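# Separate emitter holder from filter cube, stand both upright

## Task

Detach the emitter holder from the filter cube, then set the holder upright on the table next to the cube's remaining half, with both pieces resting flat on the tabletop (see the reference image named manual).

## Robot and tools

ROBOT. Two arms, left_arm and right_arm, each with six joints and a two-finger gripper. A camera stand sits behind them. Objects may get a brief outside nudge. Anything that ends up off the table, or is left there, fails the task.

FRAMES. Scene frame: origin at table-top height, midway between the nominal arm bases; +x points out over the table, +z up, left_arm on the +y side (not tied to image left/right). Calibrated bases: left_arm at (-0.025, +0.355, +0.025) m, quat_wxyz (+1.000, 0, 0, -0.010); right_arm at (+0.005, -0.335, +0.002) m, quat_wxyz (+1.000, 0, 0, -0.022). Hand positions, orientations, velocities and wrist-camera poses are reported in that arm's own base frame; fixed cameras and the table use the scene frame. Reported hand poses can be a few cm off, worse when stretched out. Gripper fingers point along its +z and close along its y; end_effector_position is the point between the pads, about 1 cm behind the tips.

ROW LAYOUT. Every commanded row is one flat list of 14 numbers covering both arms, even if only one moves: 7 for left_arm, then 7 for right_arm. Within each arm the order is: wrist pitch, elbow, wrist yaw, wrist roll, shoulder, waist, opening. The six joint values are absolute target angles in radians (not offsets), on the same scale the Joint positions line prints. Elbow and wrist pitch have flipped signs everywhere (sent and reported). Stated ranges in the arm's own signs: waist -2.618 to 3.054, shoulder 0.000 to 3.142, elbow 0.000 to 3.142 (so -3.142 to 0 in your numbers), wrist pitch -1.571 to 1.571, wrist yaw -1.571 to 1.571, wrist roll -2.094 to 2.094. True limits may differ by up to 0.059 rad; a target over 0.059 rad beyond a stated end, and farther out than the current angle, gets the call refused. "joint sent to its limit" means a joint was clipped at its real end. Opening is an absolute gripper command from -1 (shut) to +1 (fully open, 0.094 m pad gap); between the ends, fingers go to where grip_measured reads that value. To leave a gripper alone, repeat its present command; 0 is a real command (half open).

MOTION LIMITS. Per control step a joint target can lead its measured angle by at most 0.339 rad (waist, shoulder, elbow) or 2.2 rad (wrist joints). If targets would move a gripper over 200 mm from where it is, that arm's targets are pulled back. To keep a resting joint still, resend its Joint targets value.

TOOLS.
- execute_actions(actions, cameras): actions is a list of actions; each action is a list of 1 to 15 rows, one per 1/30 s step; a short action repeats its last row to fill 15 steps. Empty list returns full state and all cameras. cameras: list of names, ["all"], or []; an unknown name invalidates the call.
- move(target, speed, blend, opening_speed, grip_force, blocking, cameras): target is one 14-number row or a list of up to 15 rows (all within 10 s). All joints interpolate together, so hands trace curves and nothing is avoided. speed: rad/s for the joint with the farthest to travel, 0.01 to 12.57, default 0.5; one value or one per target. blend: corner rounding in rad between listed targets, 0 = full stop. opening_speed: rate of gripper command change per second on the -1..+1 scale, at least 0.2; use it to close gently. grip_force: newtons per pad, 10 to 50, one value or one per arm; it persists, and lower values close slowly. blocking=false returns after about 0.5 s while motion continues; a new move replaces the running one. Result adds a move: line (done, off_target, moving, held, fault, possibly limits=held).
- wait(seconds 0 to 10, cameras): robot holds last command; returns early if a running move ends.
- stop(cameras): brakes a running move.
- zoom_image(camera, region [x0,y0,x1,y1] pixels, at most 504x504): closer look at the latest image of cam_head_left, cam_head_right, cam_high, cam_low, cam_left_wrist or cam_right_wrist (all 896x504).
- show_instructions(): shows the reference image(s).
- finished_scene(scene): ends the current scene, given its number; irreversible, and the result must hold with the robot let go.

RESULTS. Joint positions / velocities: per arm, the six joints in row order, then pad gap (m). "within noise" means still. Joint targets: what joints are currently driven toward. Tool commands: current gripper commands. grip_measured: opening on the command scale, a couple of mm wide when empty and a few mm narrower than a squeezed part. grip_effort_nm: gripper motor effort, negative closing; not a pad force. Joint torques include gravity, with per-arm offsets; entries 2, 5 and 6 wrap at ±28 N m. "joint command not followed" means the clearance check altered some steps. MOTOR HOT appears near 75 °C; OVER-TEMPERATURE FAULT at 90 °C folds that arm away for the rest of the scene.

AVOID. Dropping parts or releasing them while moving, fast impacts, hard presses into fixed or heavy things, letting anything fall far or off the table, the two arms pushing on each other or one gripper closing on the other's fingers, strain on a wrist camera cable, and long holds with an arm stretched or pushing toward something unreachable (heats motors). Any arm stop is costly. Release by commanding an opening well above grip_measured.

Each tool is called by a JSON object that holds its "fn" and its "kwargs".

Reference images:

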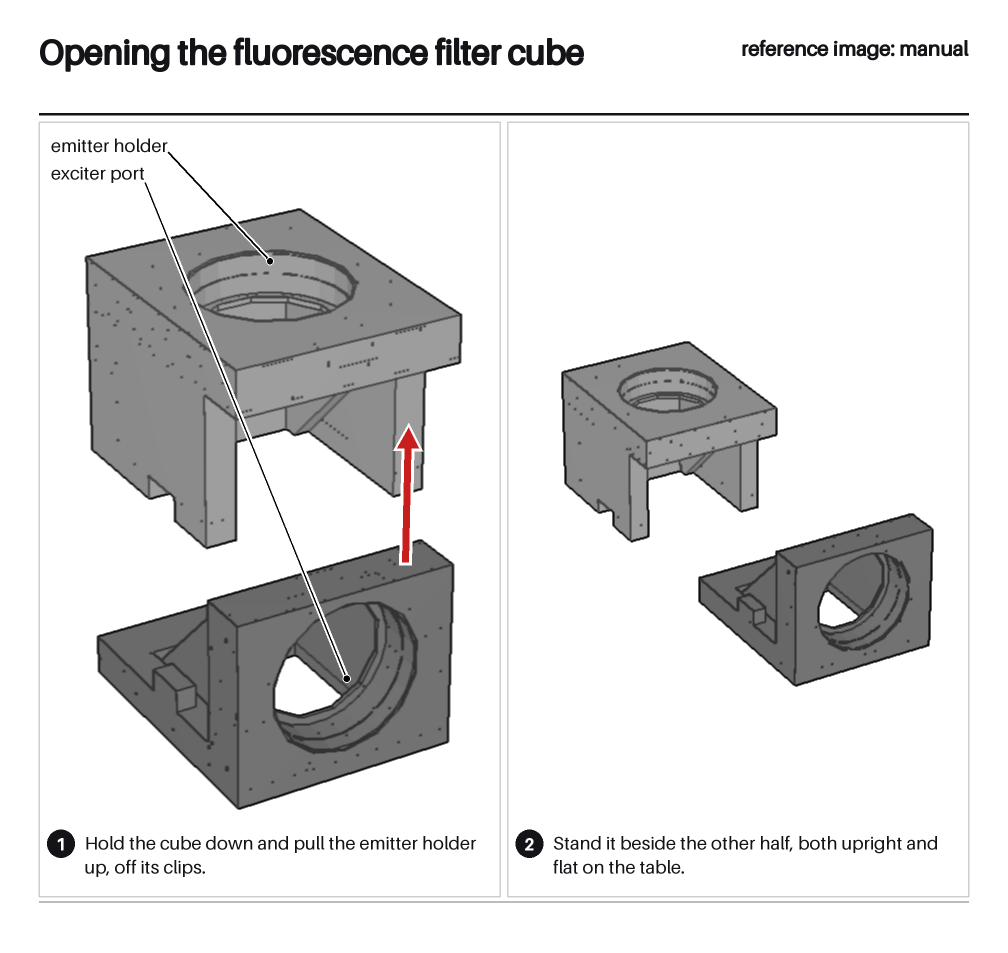

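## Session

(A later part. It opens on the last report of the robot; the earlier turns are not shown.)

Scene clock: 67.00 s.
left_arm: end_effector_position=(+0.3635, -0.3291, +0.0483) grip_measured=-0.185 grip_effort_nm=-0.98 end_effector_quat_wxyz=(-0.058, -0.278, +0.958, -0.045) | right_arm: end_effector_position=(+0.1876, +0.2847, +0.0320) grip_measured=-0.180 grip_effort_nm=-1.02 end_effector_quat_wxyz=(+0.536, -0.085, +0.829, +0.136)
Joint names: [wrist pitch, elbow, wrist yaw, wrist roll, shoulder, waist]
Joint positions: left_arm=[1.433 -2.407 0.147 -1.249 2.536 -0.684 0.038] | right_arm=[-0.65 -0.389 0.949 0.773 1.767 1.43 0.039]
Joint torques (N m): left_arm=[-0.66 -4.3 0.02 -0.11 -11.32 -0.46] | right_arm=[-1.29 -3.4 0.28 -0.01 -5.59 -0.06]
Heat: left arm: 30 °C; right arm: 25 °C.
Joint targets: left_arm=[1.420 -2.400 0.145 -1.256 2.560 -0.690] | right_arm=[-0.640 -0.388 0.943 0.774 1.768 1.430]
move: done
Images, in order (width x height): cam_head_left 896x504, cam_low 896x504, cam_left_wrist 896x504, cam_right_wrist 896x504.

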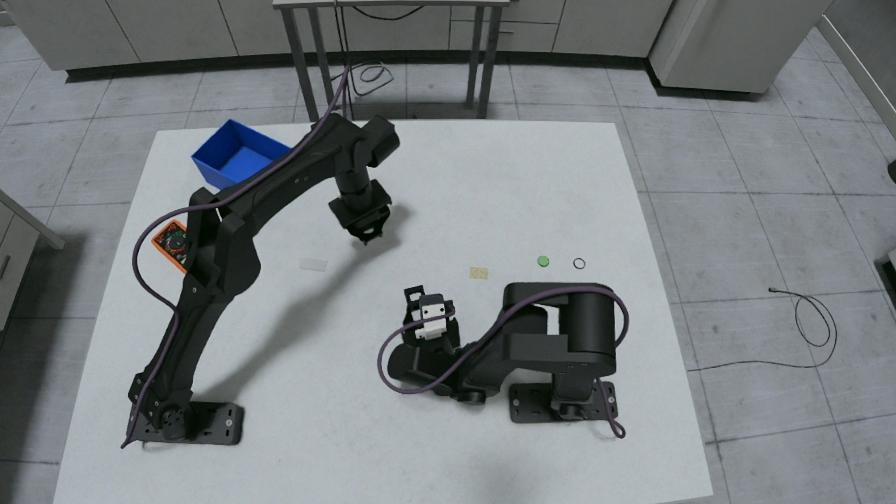

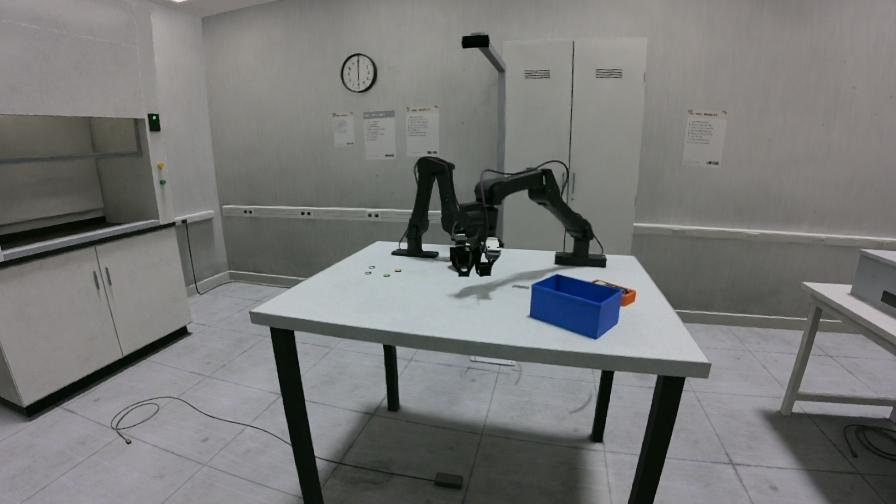

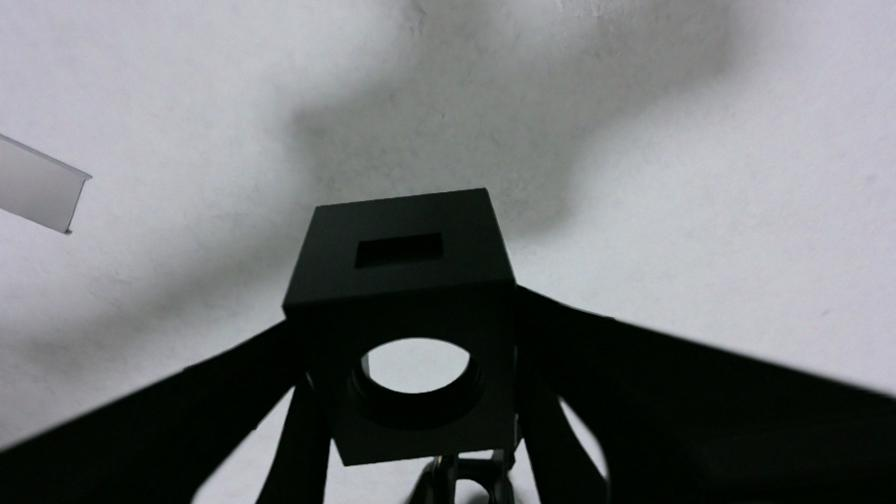

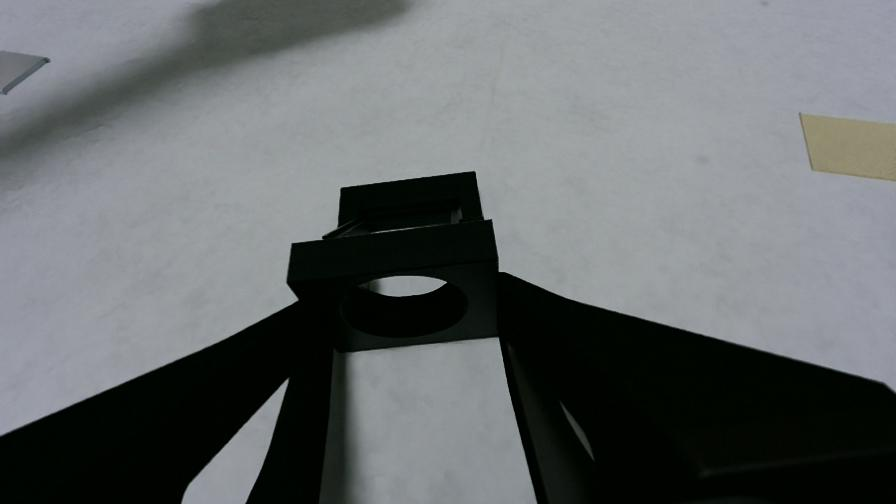

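{"fn": "move", "kwargs": {"target": [[1.358,-2.331,0.145,-1.256,2.605,-0.69,-0.5,-0.640,-0.388,0.943,0.774,1.764,1.430,0.0]], "speed": 0.12, "opening_speed": 0.4, "cameras": ["cam_left_wrist","cam_right_wrist","cam_low"]}}

{"fn": "zoom_image", "kwargs": {"camera": "cam_low", "region": [430, 230, 520, 300]}}

Scene clock: 76.80 s.
left_arm: end_effector_position=(+0.3597, -0.3260, +0.0092) grip_measured=-0.184 grip_effort_nm=-0.98 end_effector_quat_wxyz=(-0.073, -0.279, +0.957, -0.024) | right_arm: end_effector_position=(+0.1867, +0.2861, +0.0312) grip_measured=-0.003 grip_effort_nm=0.15 end_effector_quat_wxyz=(+0.533, -0.087, +0.830, +0.139)
Joint names: [wrist pitch, elbow, wrist yaw, wrist roll, shoulder, waist]
Joint positions: left_arm=[1.37 -2.338 0.147 -1.249 2.582 -0.684 0.038] | right_arm=[-0.651 -0.389 0.939 0.773 1.767 1.43 0.047]
Joint torques (N m): left_arm=[-0.53 -4.37 0.04 -0.1 -11.54 -0.44] | right_arm=[-1.29 -3.38 0.41 -0.01 -6.01 -0.02]
Heat: left arm: 30 °C; right arm: 25 °C.
Joint targets: left_arm=[1.358 -2.331 0.145 -1.256 2.605 -0.690] | right_arm=[-0.640 -0.388 0.943 0.774 1.764 1.430]
move: done
Images, in order (width x height): cam_low 896x504, cam_left_wrist 896x504, cam_right_wrist 896x504.

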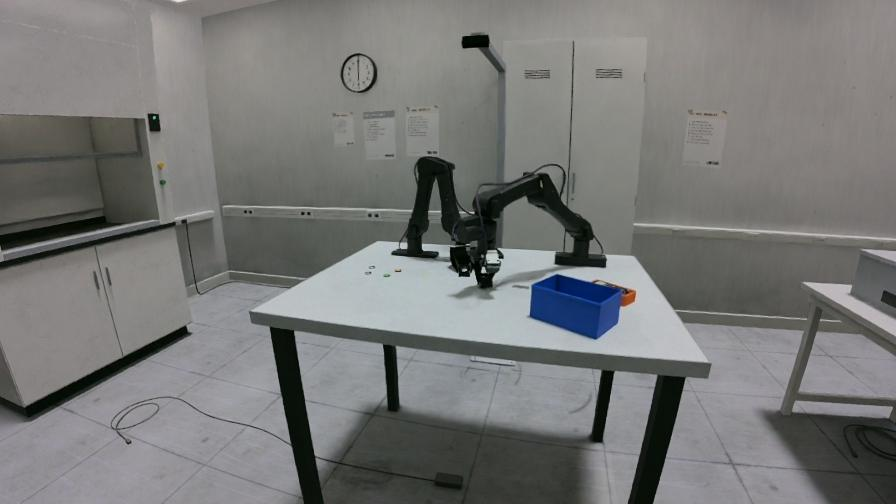

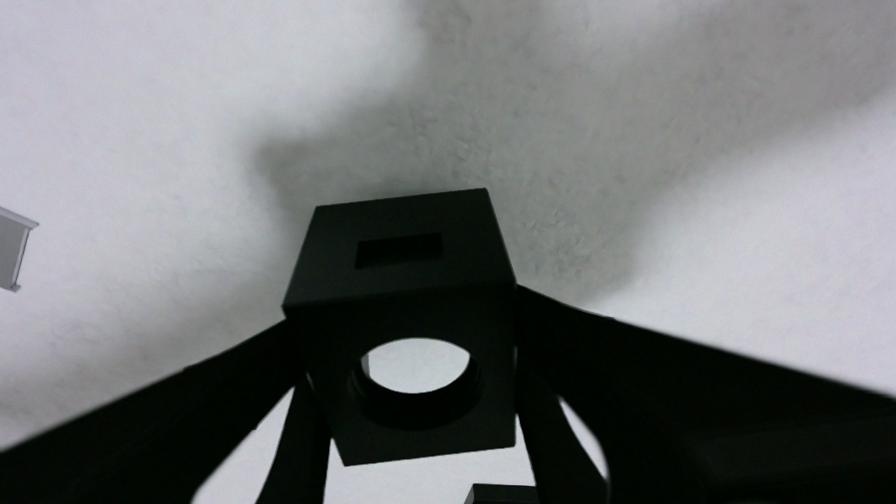

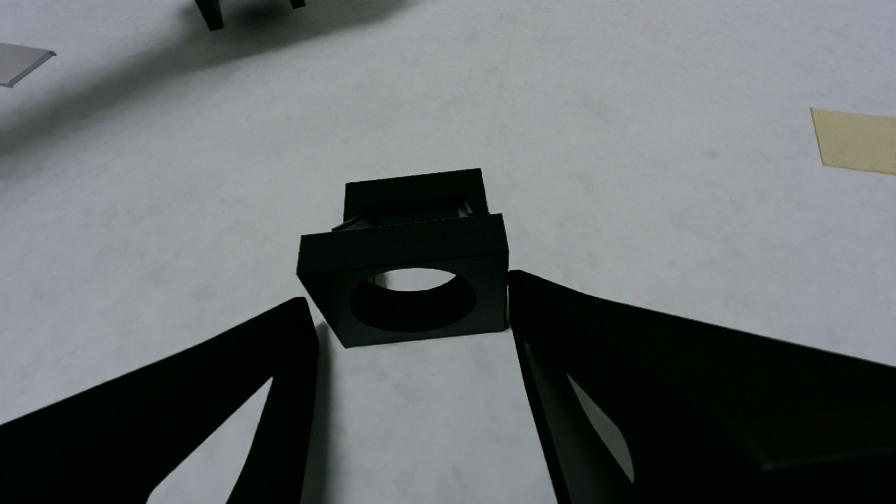

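Scaled by 5.600 from the camera's 896x504 image, which has a finer 1280x720 frame.

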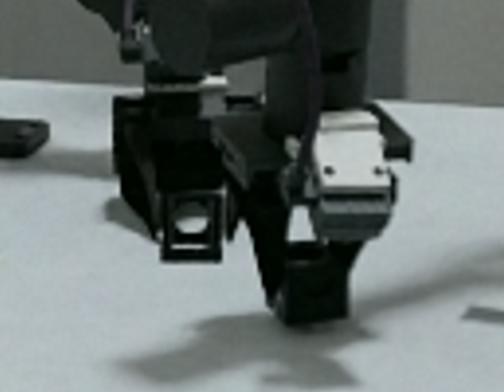

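{"fn": "move", "kwargs": {"target": [[1.342,-2.312,0.145,-1.256,2.605,-0.69,-0.5,-0.640,-0.388,0.943,0.774,1.764,1.430,0.4]], "speed": 0.1, "opening_speed": 0.6}}

Scene clock: 78.03 s.
left_arm: end_effector_position=(+0.3595, -0.3258, +0.0050) grip_measured=-0.184 grip_effort_nm=-0.98 end_effector_quat_wxyz=(-0.073, -0.279, +0.957, -0.023) | right_arm: end_effector_position=(+0.1867, +0.2864, +0.0314) grip_measured=+0.397 grip_effort_nm=0.15 end_effector_quat_wxyz=(+0.534, -0.087, +0.830, +0.140)
Joint names: [wrist pitch, elbow, wrist yaw, wrist roll, shoulder, waist]
Joint positions: left_arm=[1.355 -2.321 0.147 -1.249 2.582 -0.684 0.038] | right_arm=[-0.653 -0.389 0.939 0.772 1.767 1.43 0.066]
Joint torques (N m): left_arm=[-0.5 -4.25 0.03 -0.1 -11.56 -0.44] | right_arm=[-1.28 -3.37 0.4 0 -5.93 -0.08]
Heat: left arm: 29 °C; right arm: 25 °C.
Joint targets: left_arm=[1.342 -2.312 0.145 -1.256 2.605 -0.690] | right_arm=[-0.640 -0.388 0.943 0.774 1.764 1.430]
move: done

{"fn": "move", "kwargs": {"target": [[1.328,-2.297,0.145,-1.256,2.605,-0.69,-0.5,-0.640,-0.388,0.943,0.774,1.764,1.430,0.4]], "speed": 0.1, "cameras": ["cam_low","cam_left_wrist","cam_right_wrist"]}}

{"fn": "zoom_image", "kwargs": {"camera": "cam_low", "region": [460, 260, 510, 300]}}

{"fn": "zoom_image", "kwargs": {"camera": "cam_right_wrist", "region": [150, 0, 400, 120]}}

Scene clock: 79.23 s.
left_arm: end_effector_position=(+0.3592, -0.3256, +0.0013) grip_measured=-0.184 grip_effort_nm=-0.98 end_effector_quat_wxyz=(-0.074, -0.279, +0.957, -0.023) | right_arm: end_effector_position=(+0.1867, +0.2864, +0.0314) grip_measured=+0.397 grip_effort_nm=0.15 end_effector_quat_wxyz=(+0.534, -0.087, +0.830, +0.140)
Joint names: [wrist pitch, elbow, wrist yaw, wrist roll, shoulder, waist]
Joint positions: left_arm=[1.341 -2.306 0.147 -1.249 2.582 -0.684 0.038] | right_arm=[-0.653 -0.389 0.939 0.772 1.767 1.43 0.066]
Joint torques (N m): left_arm=[-0.51 -4.16 0.04 -0.11 -11.54 -0.42] | right_arm=[-1.28 -3.43 0.39 0 -5.94 -0.01]
Heat: left arm: 29 °C; right arm: 26 °C.
Joint targets: left_arm=[1.328 -2.297 0.145 -1.256 2.605 -0.690] | right_arm=[-0.640 -0.388 0.943 0.774 1.764 1.430]
move: done
Images, in order (width x height): cam_low 896x504, cam_left_wrist 896x504, cam_right_wrist 896x504.

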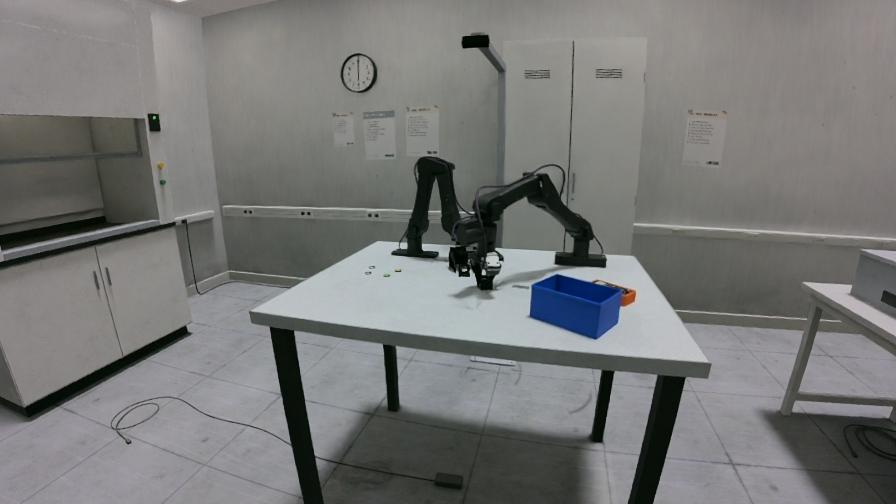

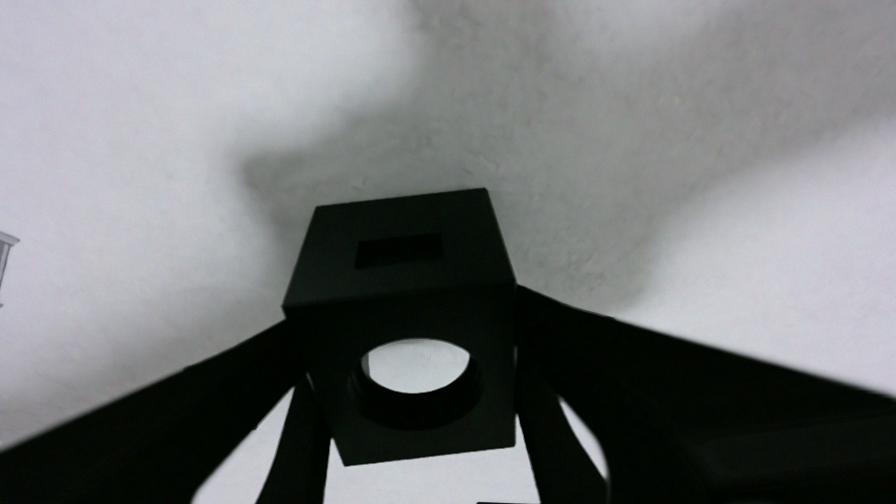

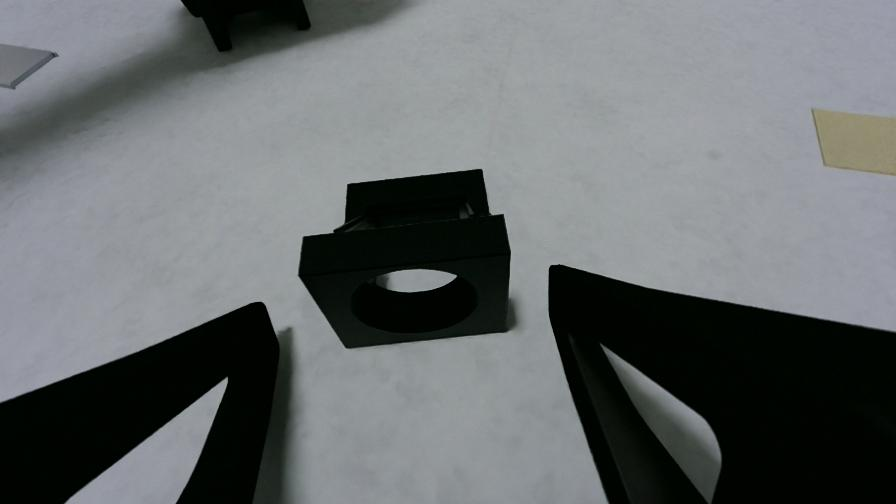

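Scaled by 10.080 from the camera's 896x504 image, which has a finer 1280x720 frame.

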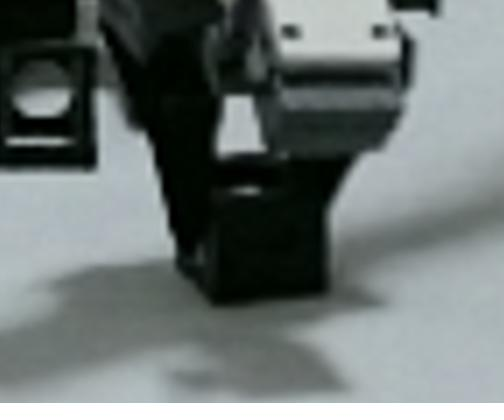

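Scaled by 2.016 from the camera's 896x504 image, which has a finer 1280x720 frame.

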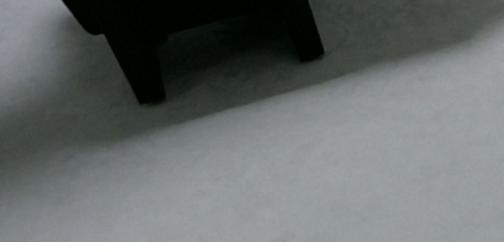

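{"fn": "move", "kwargs": {"target": [[1.318,-2.287,0.145,-1.256,2.605,-0.69,-0.5,-0.640,-0.388,0.943,0.774,1.764,1.430,0.4]], "speed": 0.1}}

{"fn": "move", "kwargs": {"target": [[1.308,-2.277,0.145,-1.256,2.605,-0.69,-0.5,-0.640,-0.388,0.943,0.774,1.764,1.430,0.4]], "speed": 0.1, "cameras": ["cam_low","cam_right_wrist"]}}

{"fn": "zoom_image", "kwargs": {"camera": "cam_right_wrist", "region": [150, 0, 400, 120]}}

Scene clock: 80.57 s.
left_arm: end_effector_position=(+0.3595, -0.3259, +0.0002) grip_measured=-0.184 grip_effort_nm=-0.98 end_effector_quat_wxyz=(-0.073, -0.279, +0.957, -0.024) | right_arm: end_effector_position=(+0.1867, +0.2864, +0.0314) grip_measured=+0.397 grip_effort_nm=0.15 end_effector_quat_wxyz=(+0.534, -0.087, +0.830, +0.140)
Joint names: [wrist pitch, elbow, wrist yaw, wrist roll, shoulder, waist]
Joint positions: left_arm=[1.335 -2.302 0.147 -1.249 2.582 -0.684 0.038] | right_arm=[-0.653 -0.389 0.939 0.772 1.767 1.43 0.066]
Joint torques (N m): left_arm=[-0.57 -3.77 0.03 -0.11 -11.55 -0.43] | right_arm=[-1.27 -3.4 0.41 0.01 -5.93 -0.02]
Heat: left arm: 29 °C; right arm: 26 °C.
Joint targets: left_arm=[1.318 -2.287 0.145 -1.256 2.605 -0.690] | right_arm=[-0.640 -0.388 0.943 0.774 1.764 1.430]
move: done

Scene clock: 81.27 s.
left_arm: end_effector_position=(+0.3594, -0.3258, -0.0004) grip_measured=-0.184 grip_effort_nm=-0.98 end_effector_quat_wxyz=(-0.073, -0.279, +0.957, -0.023) | right_arm: end_effector_position=(+0.1867, +0.2864, +0.0314) grip_measured=+0.397 grip_effort_nm=0.15 end_effector_quat_wxyz=(+0.534, -0.087, +0.830, +0.140)
Joint names: [wrist pitch, elbow, wrist yaw, wrist roll, shoulder, waist]
Joint positions: left_arm=[1.333 -2.299 0.147 -1.249 2.582 -0.684 0.038] | right_arm=[-0.653 -0.389 0.939 0.772 1.767 1.43 0.066]
Joint torques (N m): left_arm=[-0.67 -3.21 0.02 -0.12 -11.55 -0.47] | right_arm=[-1.26 -3.43 0.41 0.01 -5.94 -0.03]
Heat: left arm: 29 °C; right arm: 26 °C.
Joint targets: left_arm=[1.308 -2.277 0.145 -1.256 2.605 -0.690] | right_arm=[-0.640 -0.388 0.943 0.774 1.764 1.430]
move: done
Images, in order (width x height): cam_low 896x504, cam_right_wrist 896x504.

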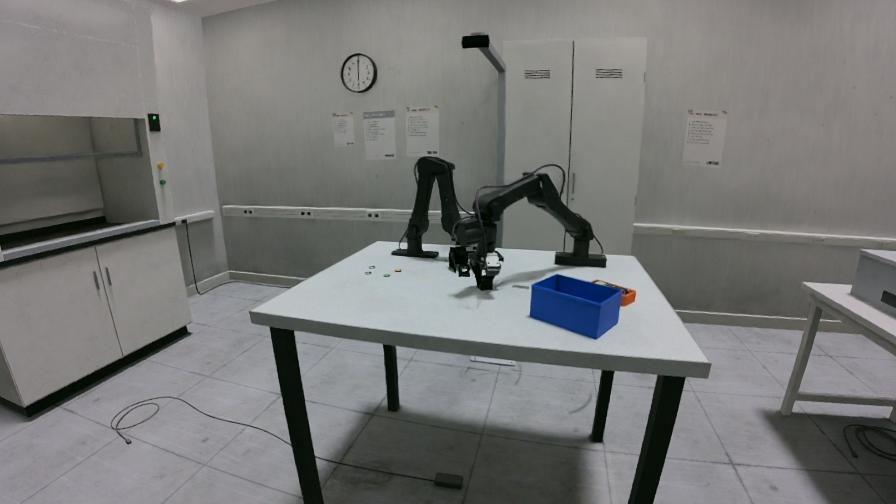

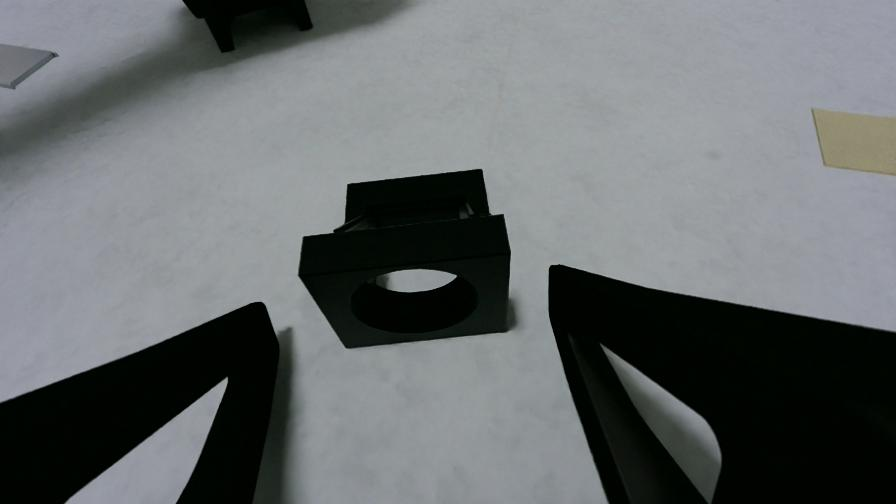

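Scaled by 2.016 from the camera's 896x504 image, which has a finer 1280x720 frame.

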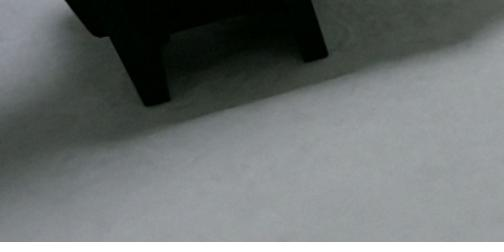

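{"fn": "move", "kwargs": {"target": [[1.320,-2.290,0.145,-1.256,2.60,-0.69,-0.5,-0.640,-0.388,0.943,0.774,1.764,1.430,0.4],[1.320,-2.290,0.145,-1.256,2.60,-0.69,0.2,-0.640,-0.388,0.943,0.774,1.764,1.430,0.4]], "speed": 0.1, "opening_speed": 0.6, "cameras": ["cam_left_wrist","cam_right_wrist"]}}

Scene clock: 83.77 s.
left_arm: end_effector_position=(+0.3596, -0.3260, -0.0005) grip_measured=+0.198 grip_effort_nm=0.13 end_effector_quat_wxyz=(-0.073, -0.279, +0.957, -0.024) | right_arm: end_effector_position=(+0.1867, +0.2864, +0.0314) grip_measured=+0.397 grip_effort_nm=0.15 end_effector_quat_wxyz=(+0.534, -0.087, +0.830, +0.140)
Joint names: [wrist pitch, elbow, wrist yaw, wrist roll, shoulder, waist]
Joint positions: left_arm=[1.332 -2.299 0.147 -1.249 2.582 -0.684 0.056] | right_arm=[-0.653 -0.389 0.939 0.772 1.767 1.43 0.066]
Joint torques (N m): left_arm=[-0.51 -4.16 0.03 -0.1 -11.96 -0.53] | right_arm=[-1.27 -3.4 0.42 -0.01 -5.96 0.01]
Heat: left arm: 29 °C; right arm: 26 °C.
Joint targets: left_arm=[1.320 -2.290 0.145 -1.256 2.600 -0.690] | right_arm=[-0.640 -0.388 0.943 0.774 1.764 1.430]
move: done
Images, in order (width x height): cam_left_wrist 896x504, cam_right_wrist 896x504.

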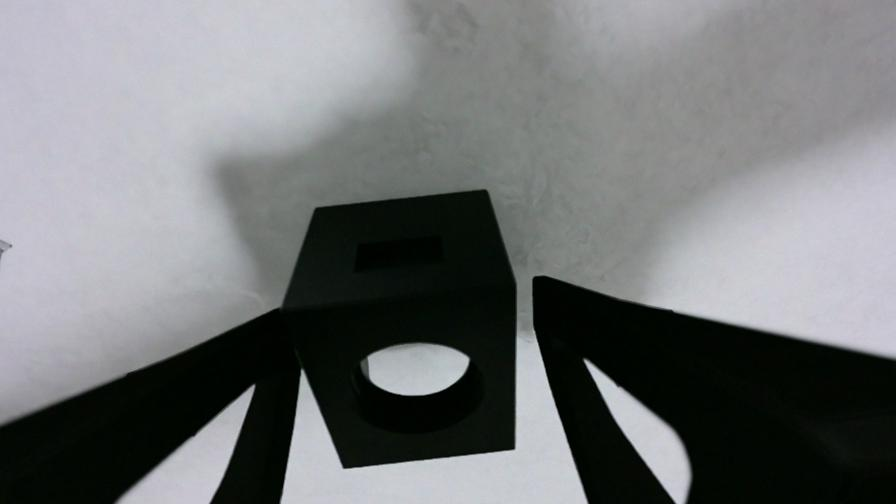

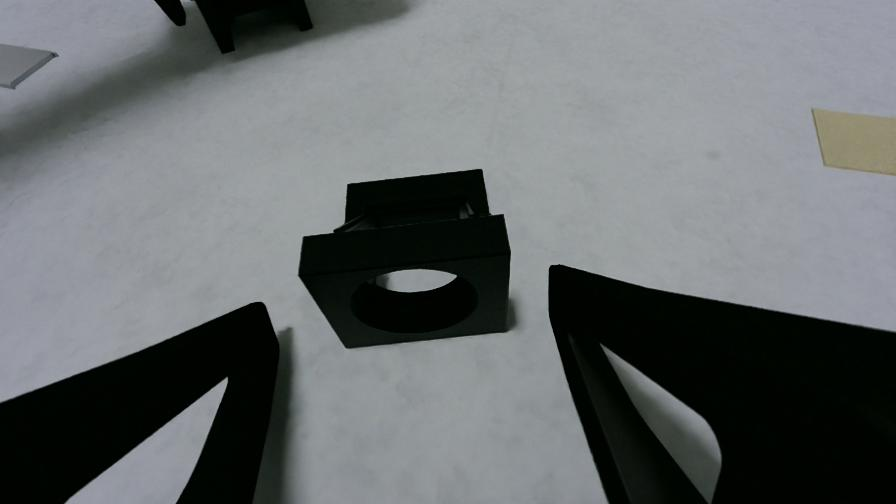

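{"fn": "move", "kwargs": {"target": [[1.320,-2.290,0.145,-1.256,2.60,-0.69,0.7,-0.640,-0.388,0.943,0.774,1.764,1.430,0.4],[1.43,-2.41,0.145,-1.256,2.57,-0.69,0.7,-0.51,-0.388,0.98,0.76,1.66,1.46,0.4],[1.53,-2.50,0.145,-1.256,2.46,-0.69,0.7,-0.38,-0.388,1.01,0.74,1.56,1.50,0.4]], "speed": 0.25, "opening_speed": 1, "blend": [0,0.03,0], "cameras": ["cam_head_left","cam_low","cam_left_wrist","cam_right_wrist"]}}

{"fn": "zoom_image", "kwargs": {"camera": "cam_right_wrist", "region": [100, 0, 604, 280]}}

{"fn": "zoom_image", "kwargs": {"camera": "cam_low", "region": [430, 230, 530, 300]}}

Scene clock: 86.83 s.
left_arm: end_effector_position=(+0.3620, -0.3279, +0.0882) grip_measured=+0.698 grip_effort_nm=0.14 end_effector_quat_wxyz=(-0.046, -0.276, +0.958, -0.062) | right_arm: end_effector_position=(+0.1710, +0.2758, +0.0551) grip_measured=+0.397 grip_effort_nm=0.15 end_effector_quat_wxyz=(+0.538, -0.134, +0.825, +0.108)
Joint names: [wrist pitch, elbow, wrist yaw, wrist roll, shoulder, waist]
Joint positions: left_arm=[1.514 -2.484 0.147 -1.249 2.491 -0.684 0.08] | right_arm=[-0.394 -0.389 0.98 0.742 1.581 1.492 0.066]
Joint torques (N m): left_arm=[-0.41 -6.11 0.02 -0.1 -14.83 -0.42] | right_arm=[-1.17 -4.3 0.75 -0.03 -6.56 0.64]
Heat: left arm: 29 °C; right arm: 26 °C.
Joint targets: left_arm=[1.530 -2.500 0.145 -1.256 2.460 -0.690] | right_arm=[-0.380 -0.388 1.010 0.740 1.560 1.500]
move: done
Images, in order (width x height): cam_head_left 896x504, cam_low 896x504, cam_left_wrist 896x504, cam_right_wrist 896x504.

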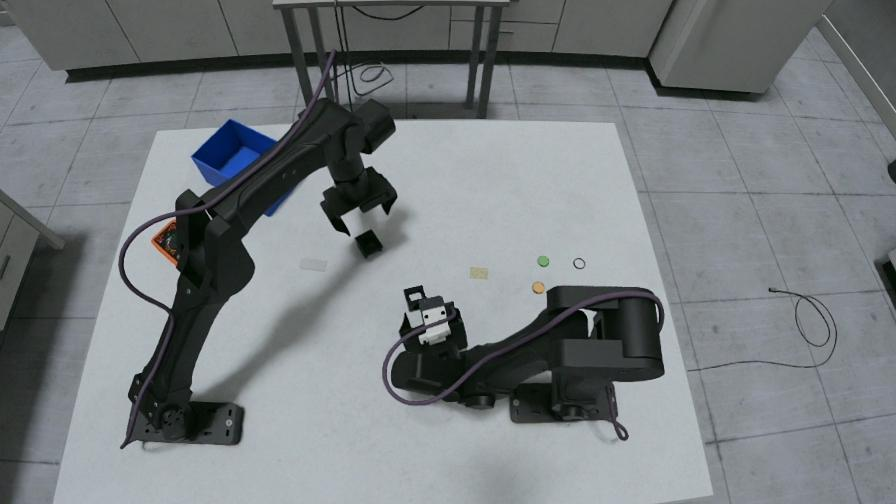

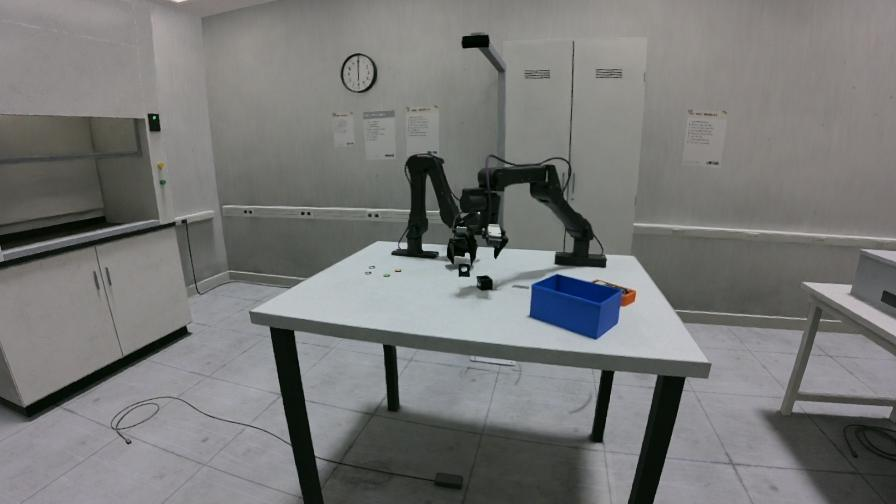

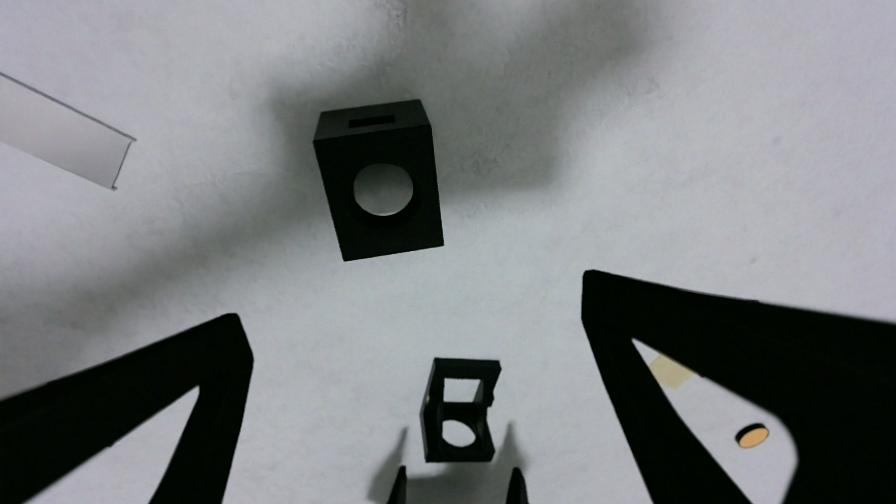

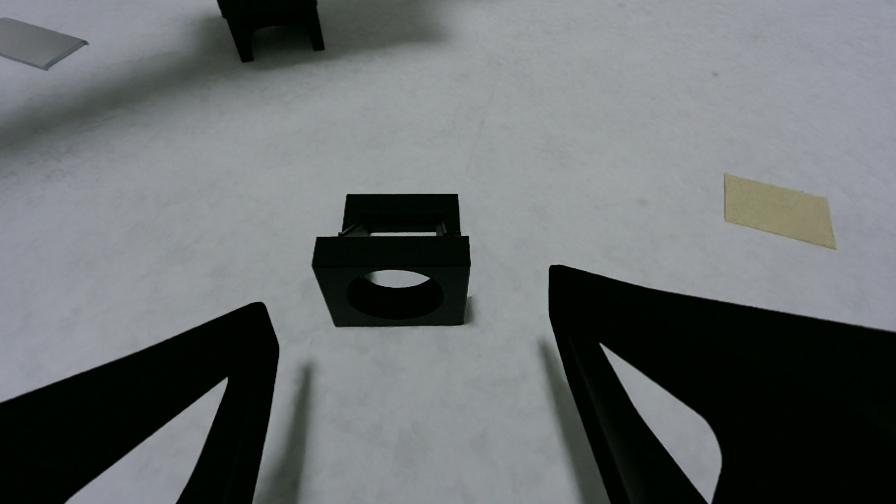

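Scaled by 1.000.

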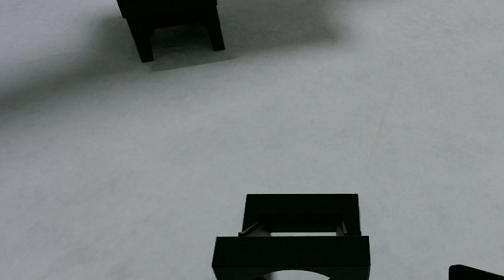

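Scaled by 5.040 from the camera's 896x504 image, which has a finer 1280x720 frame.

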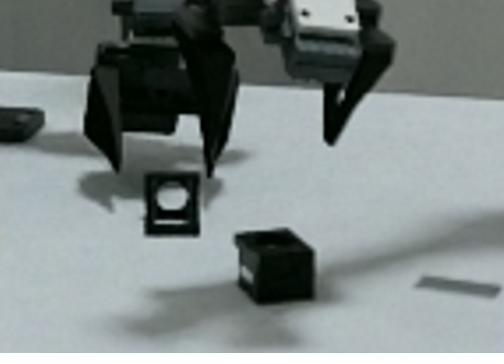

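{"fn": "finished_scene", "kwargs": {"scene": 2}}

The scene is finished: the task was done.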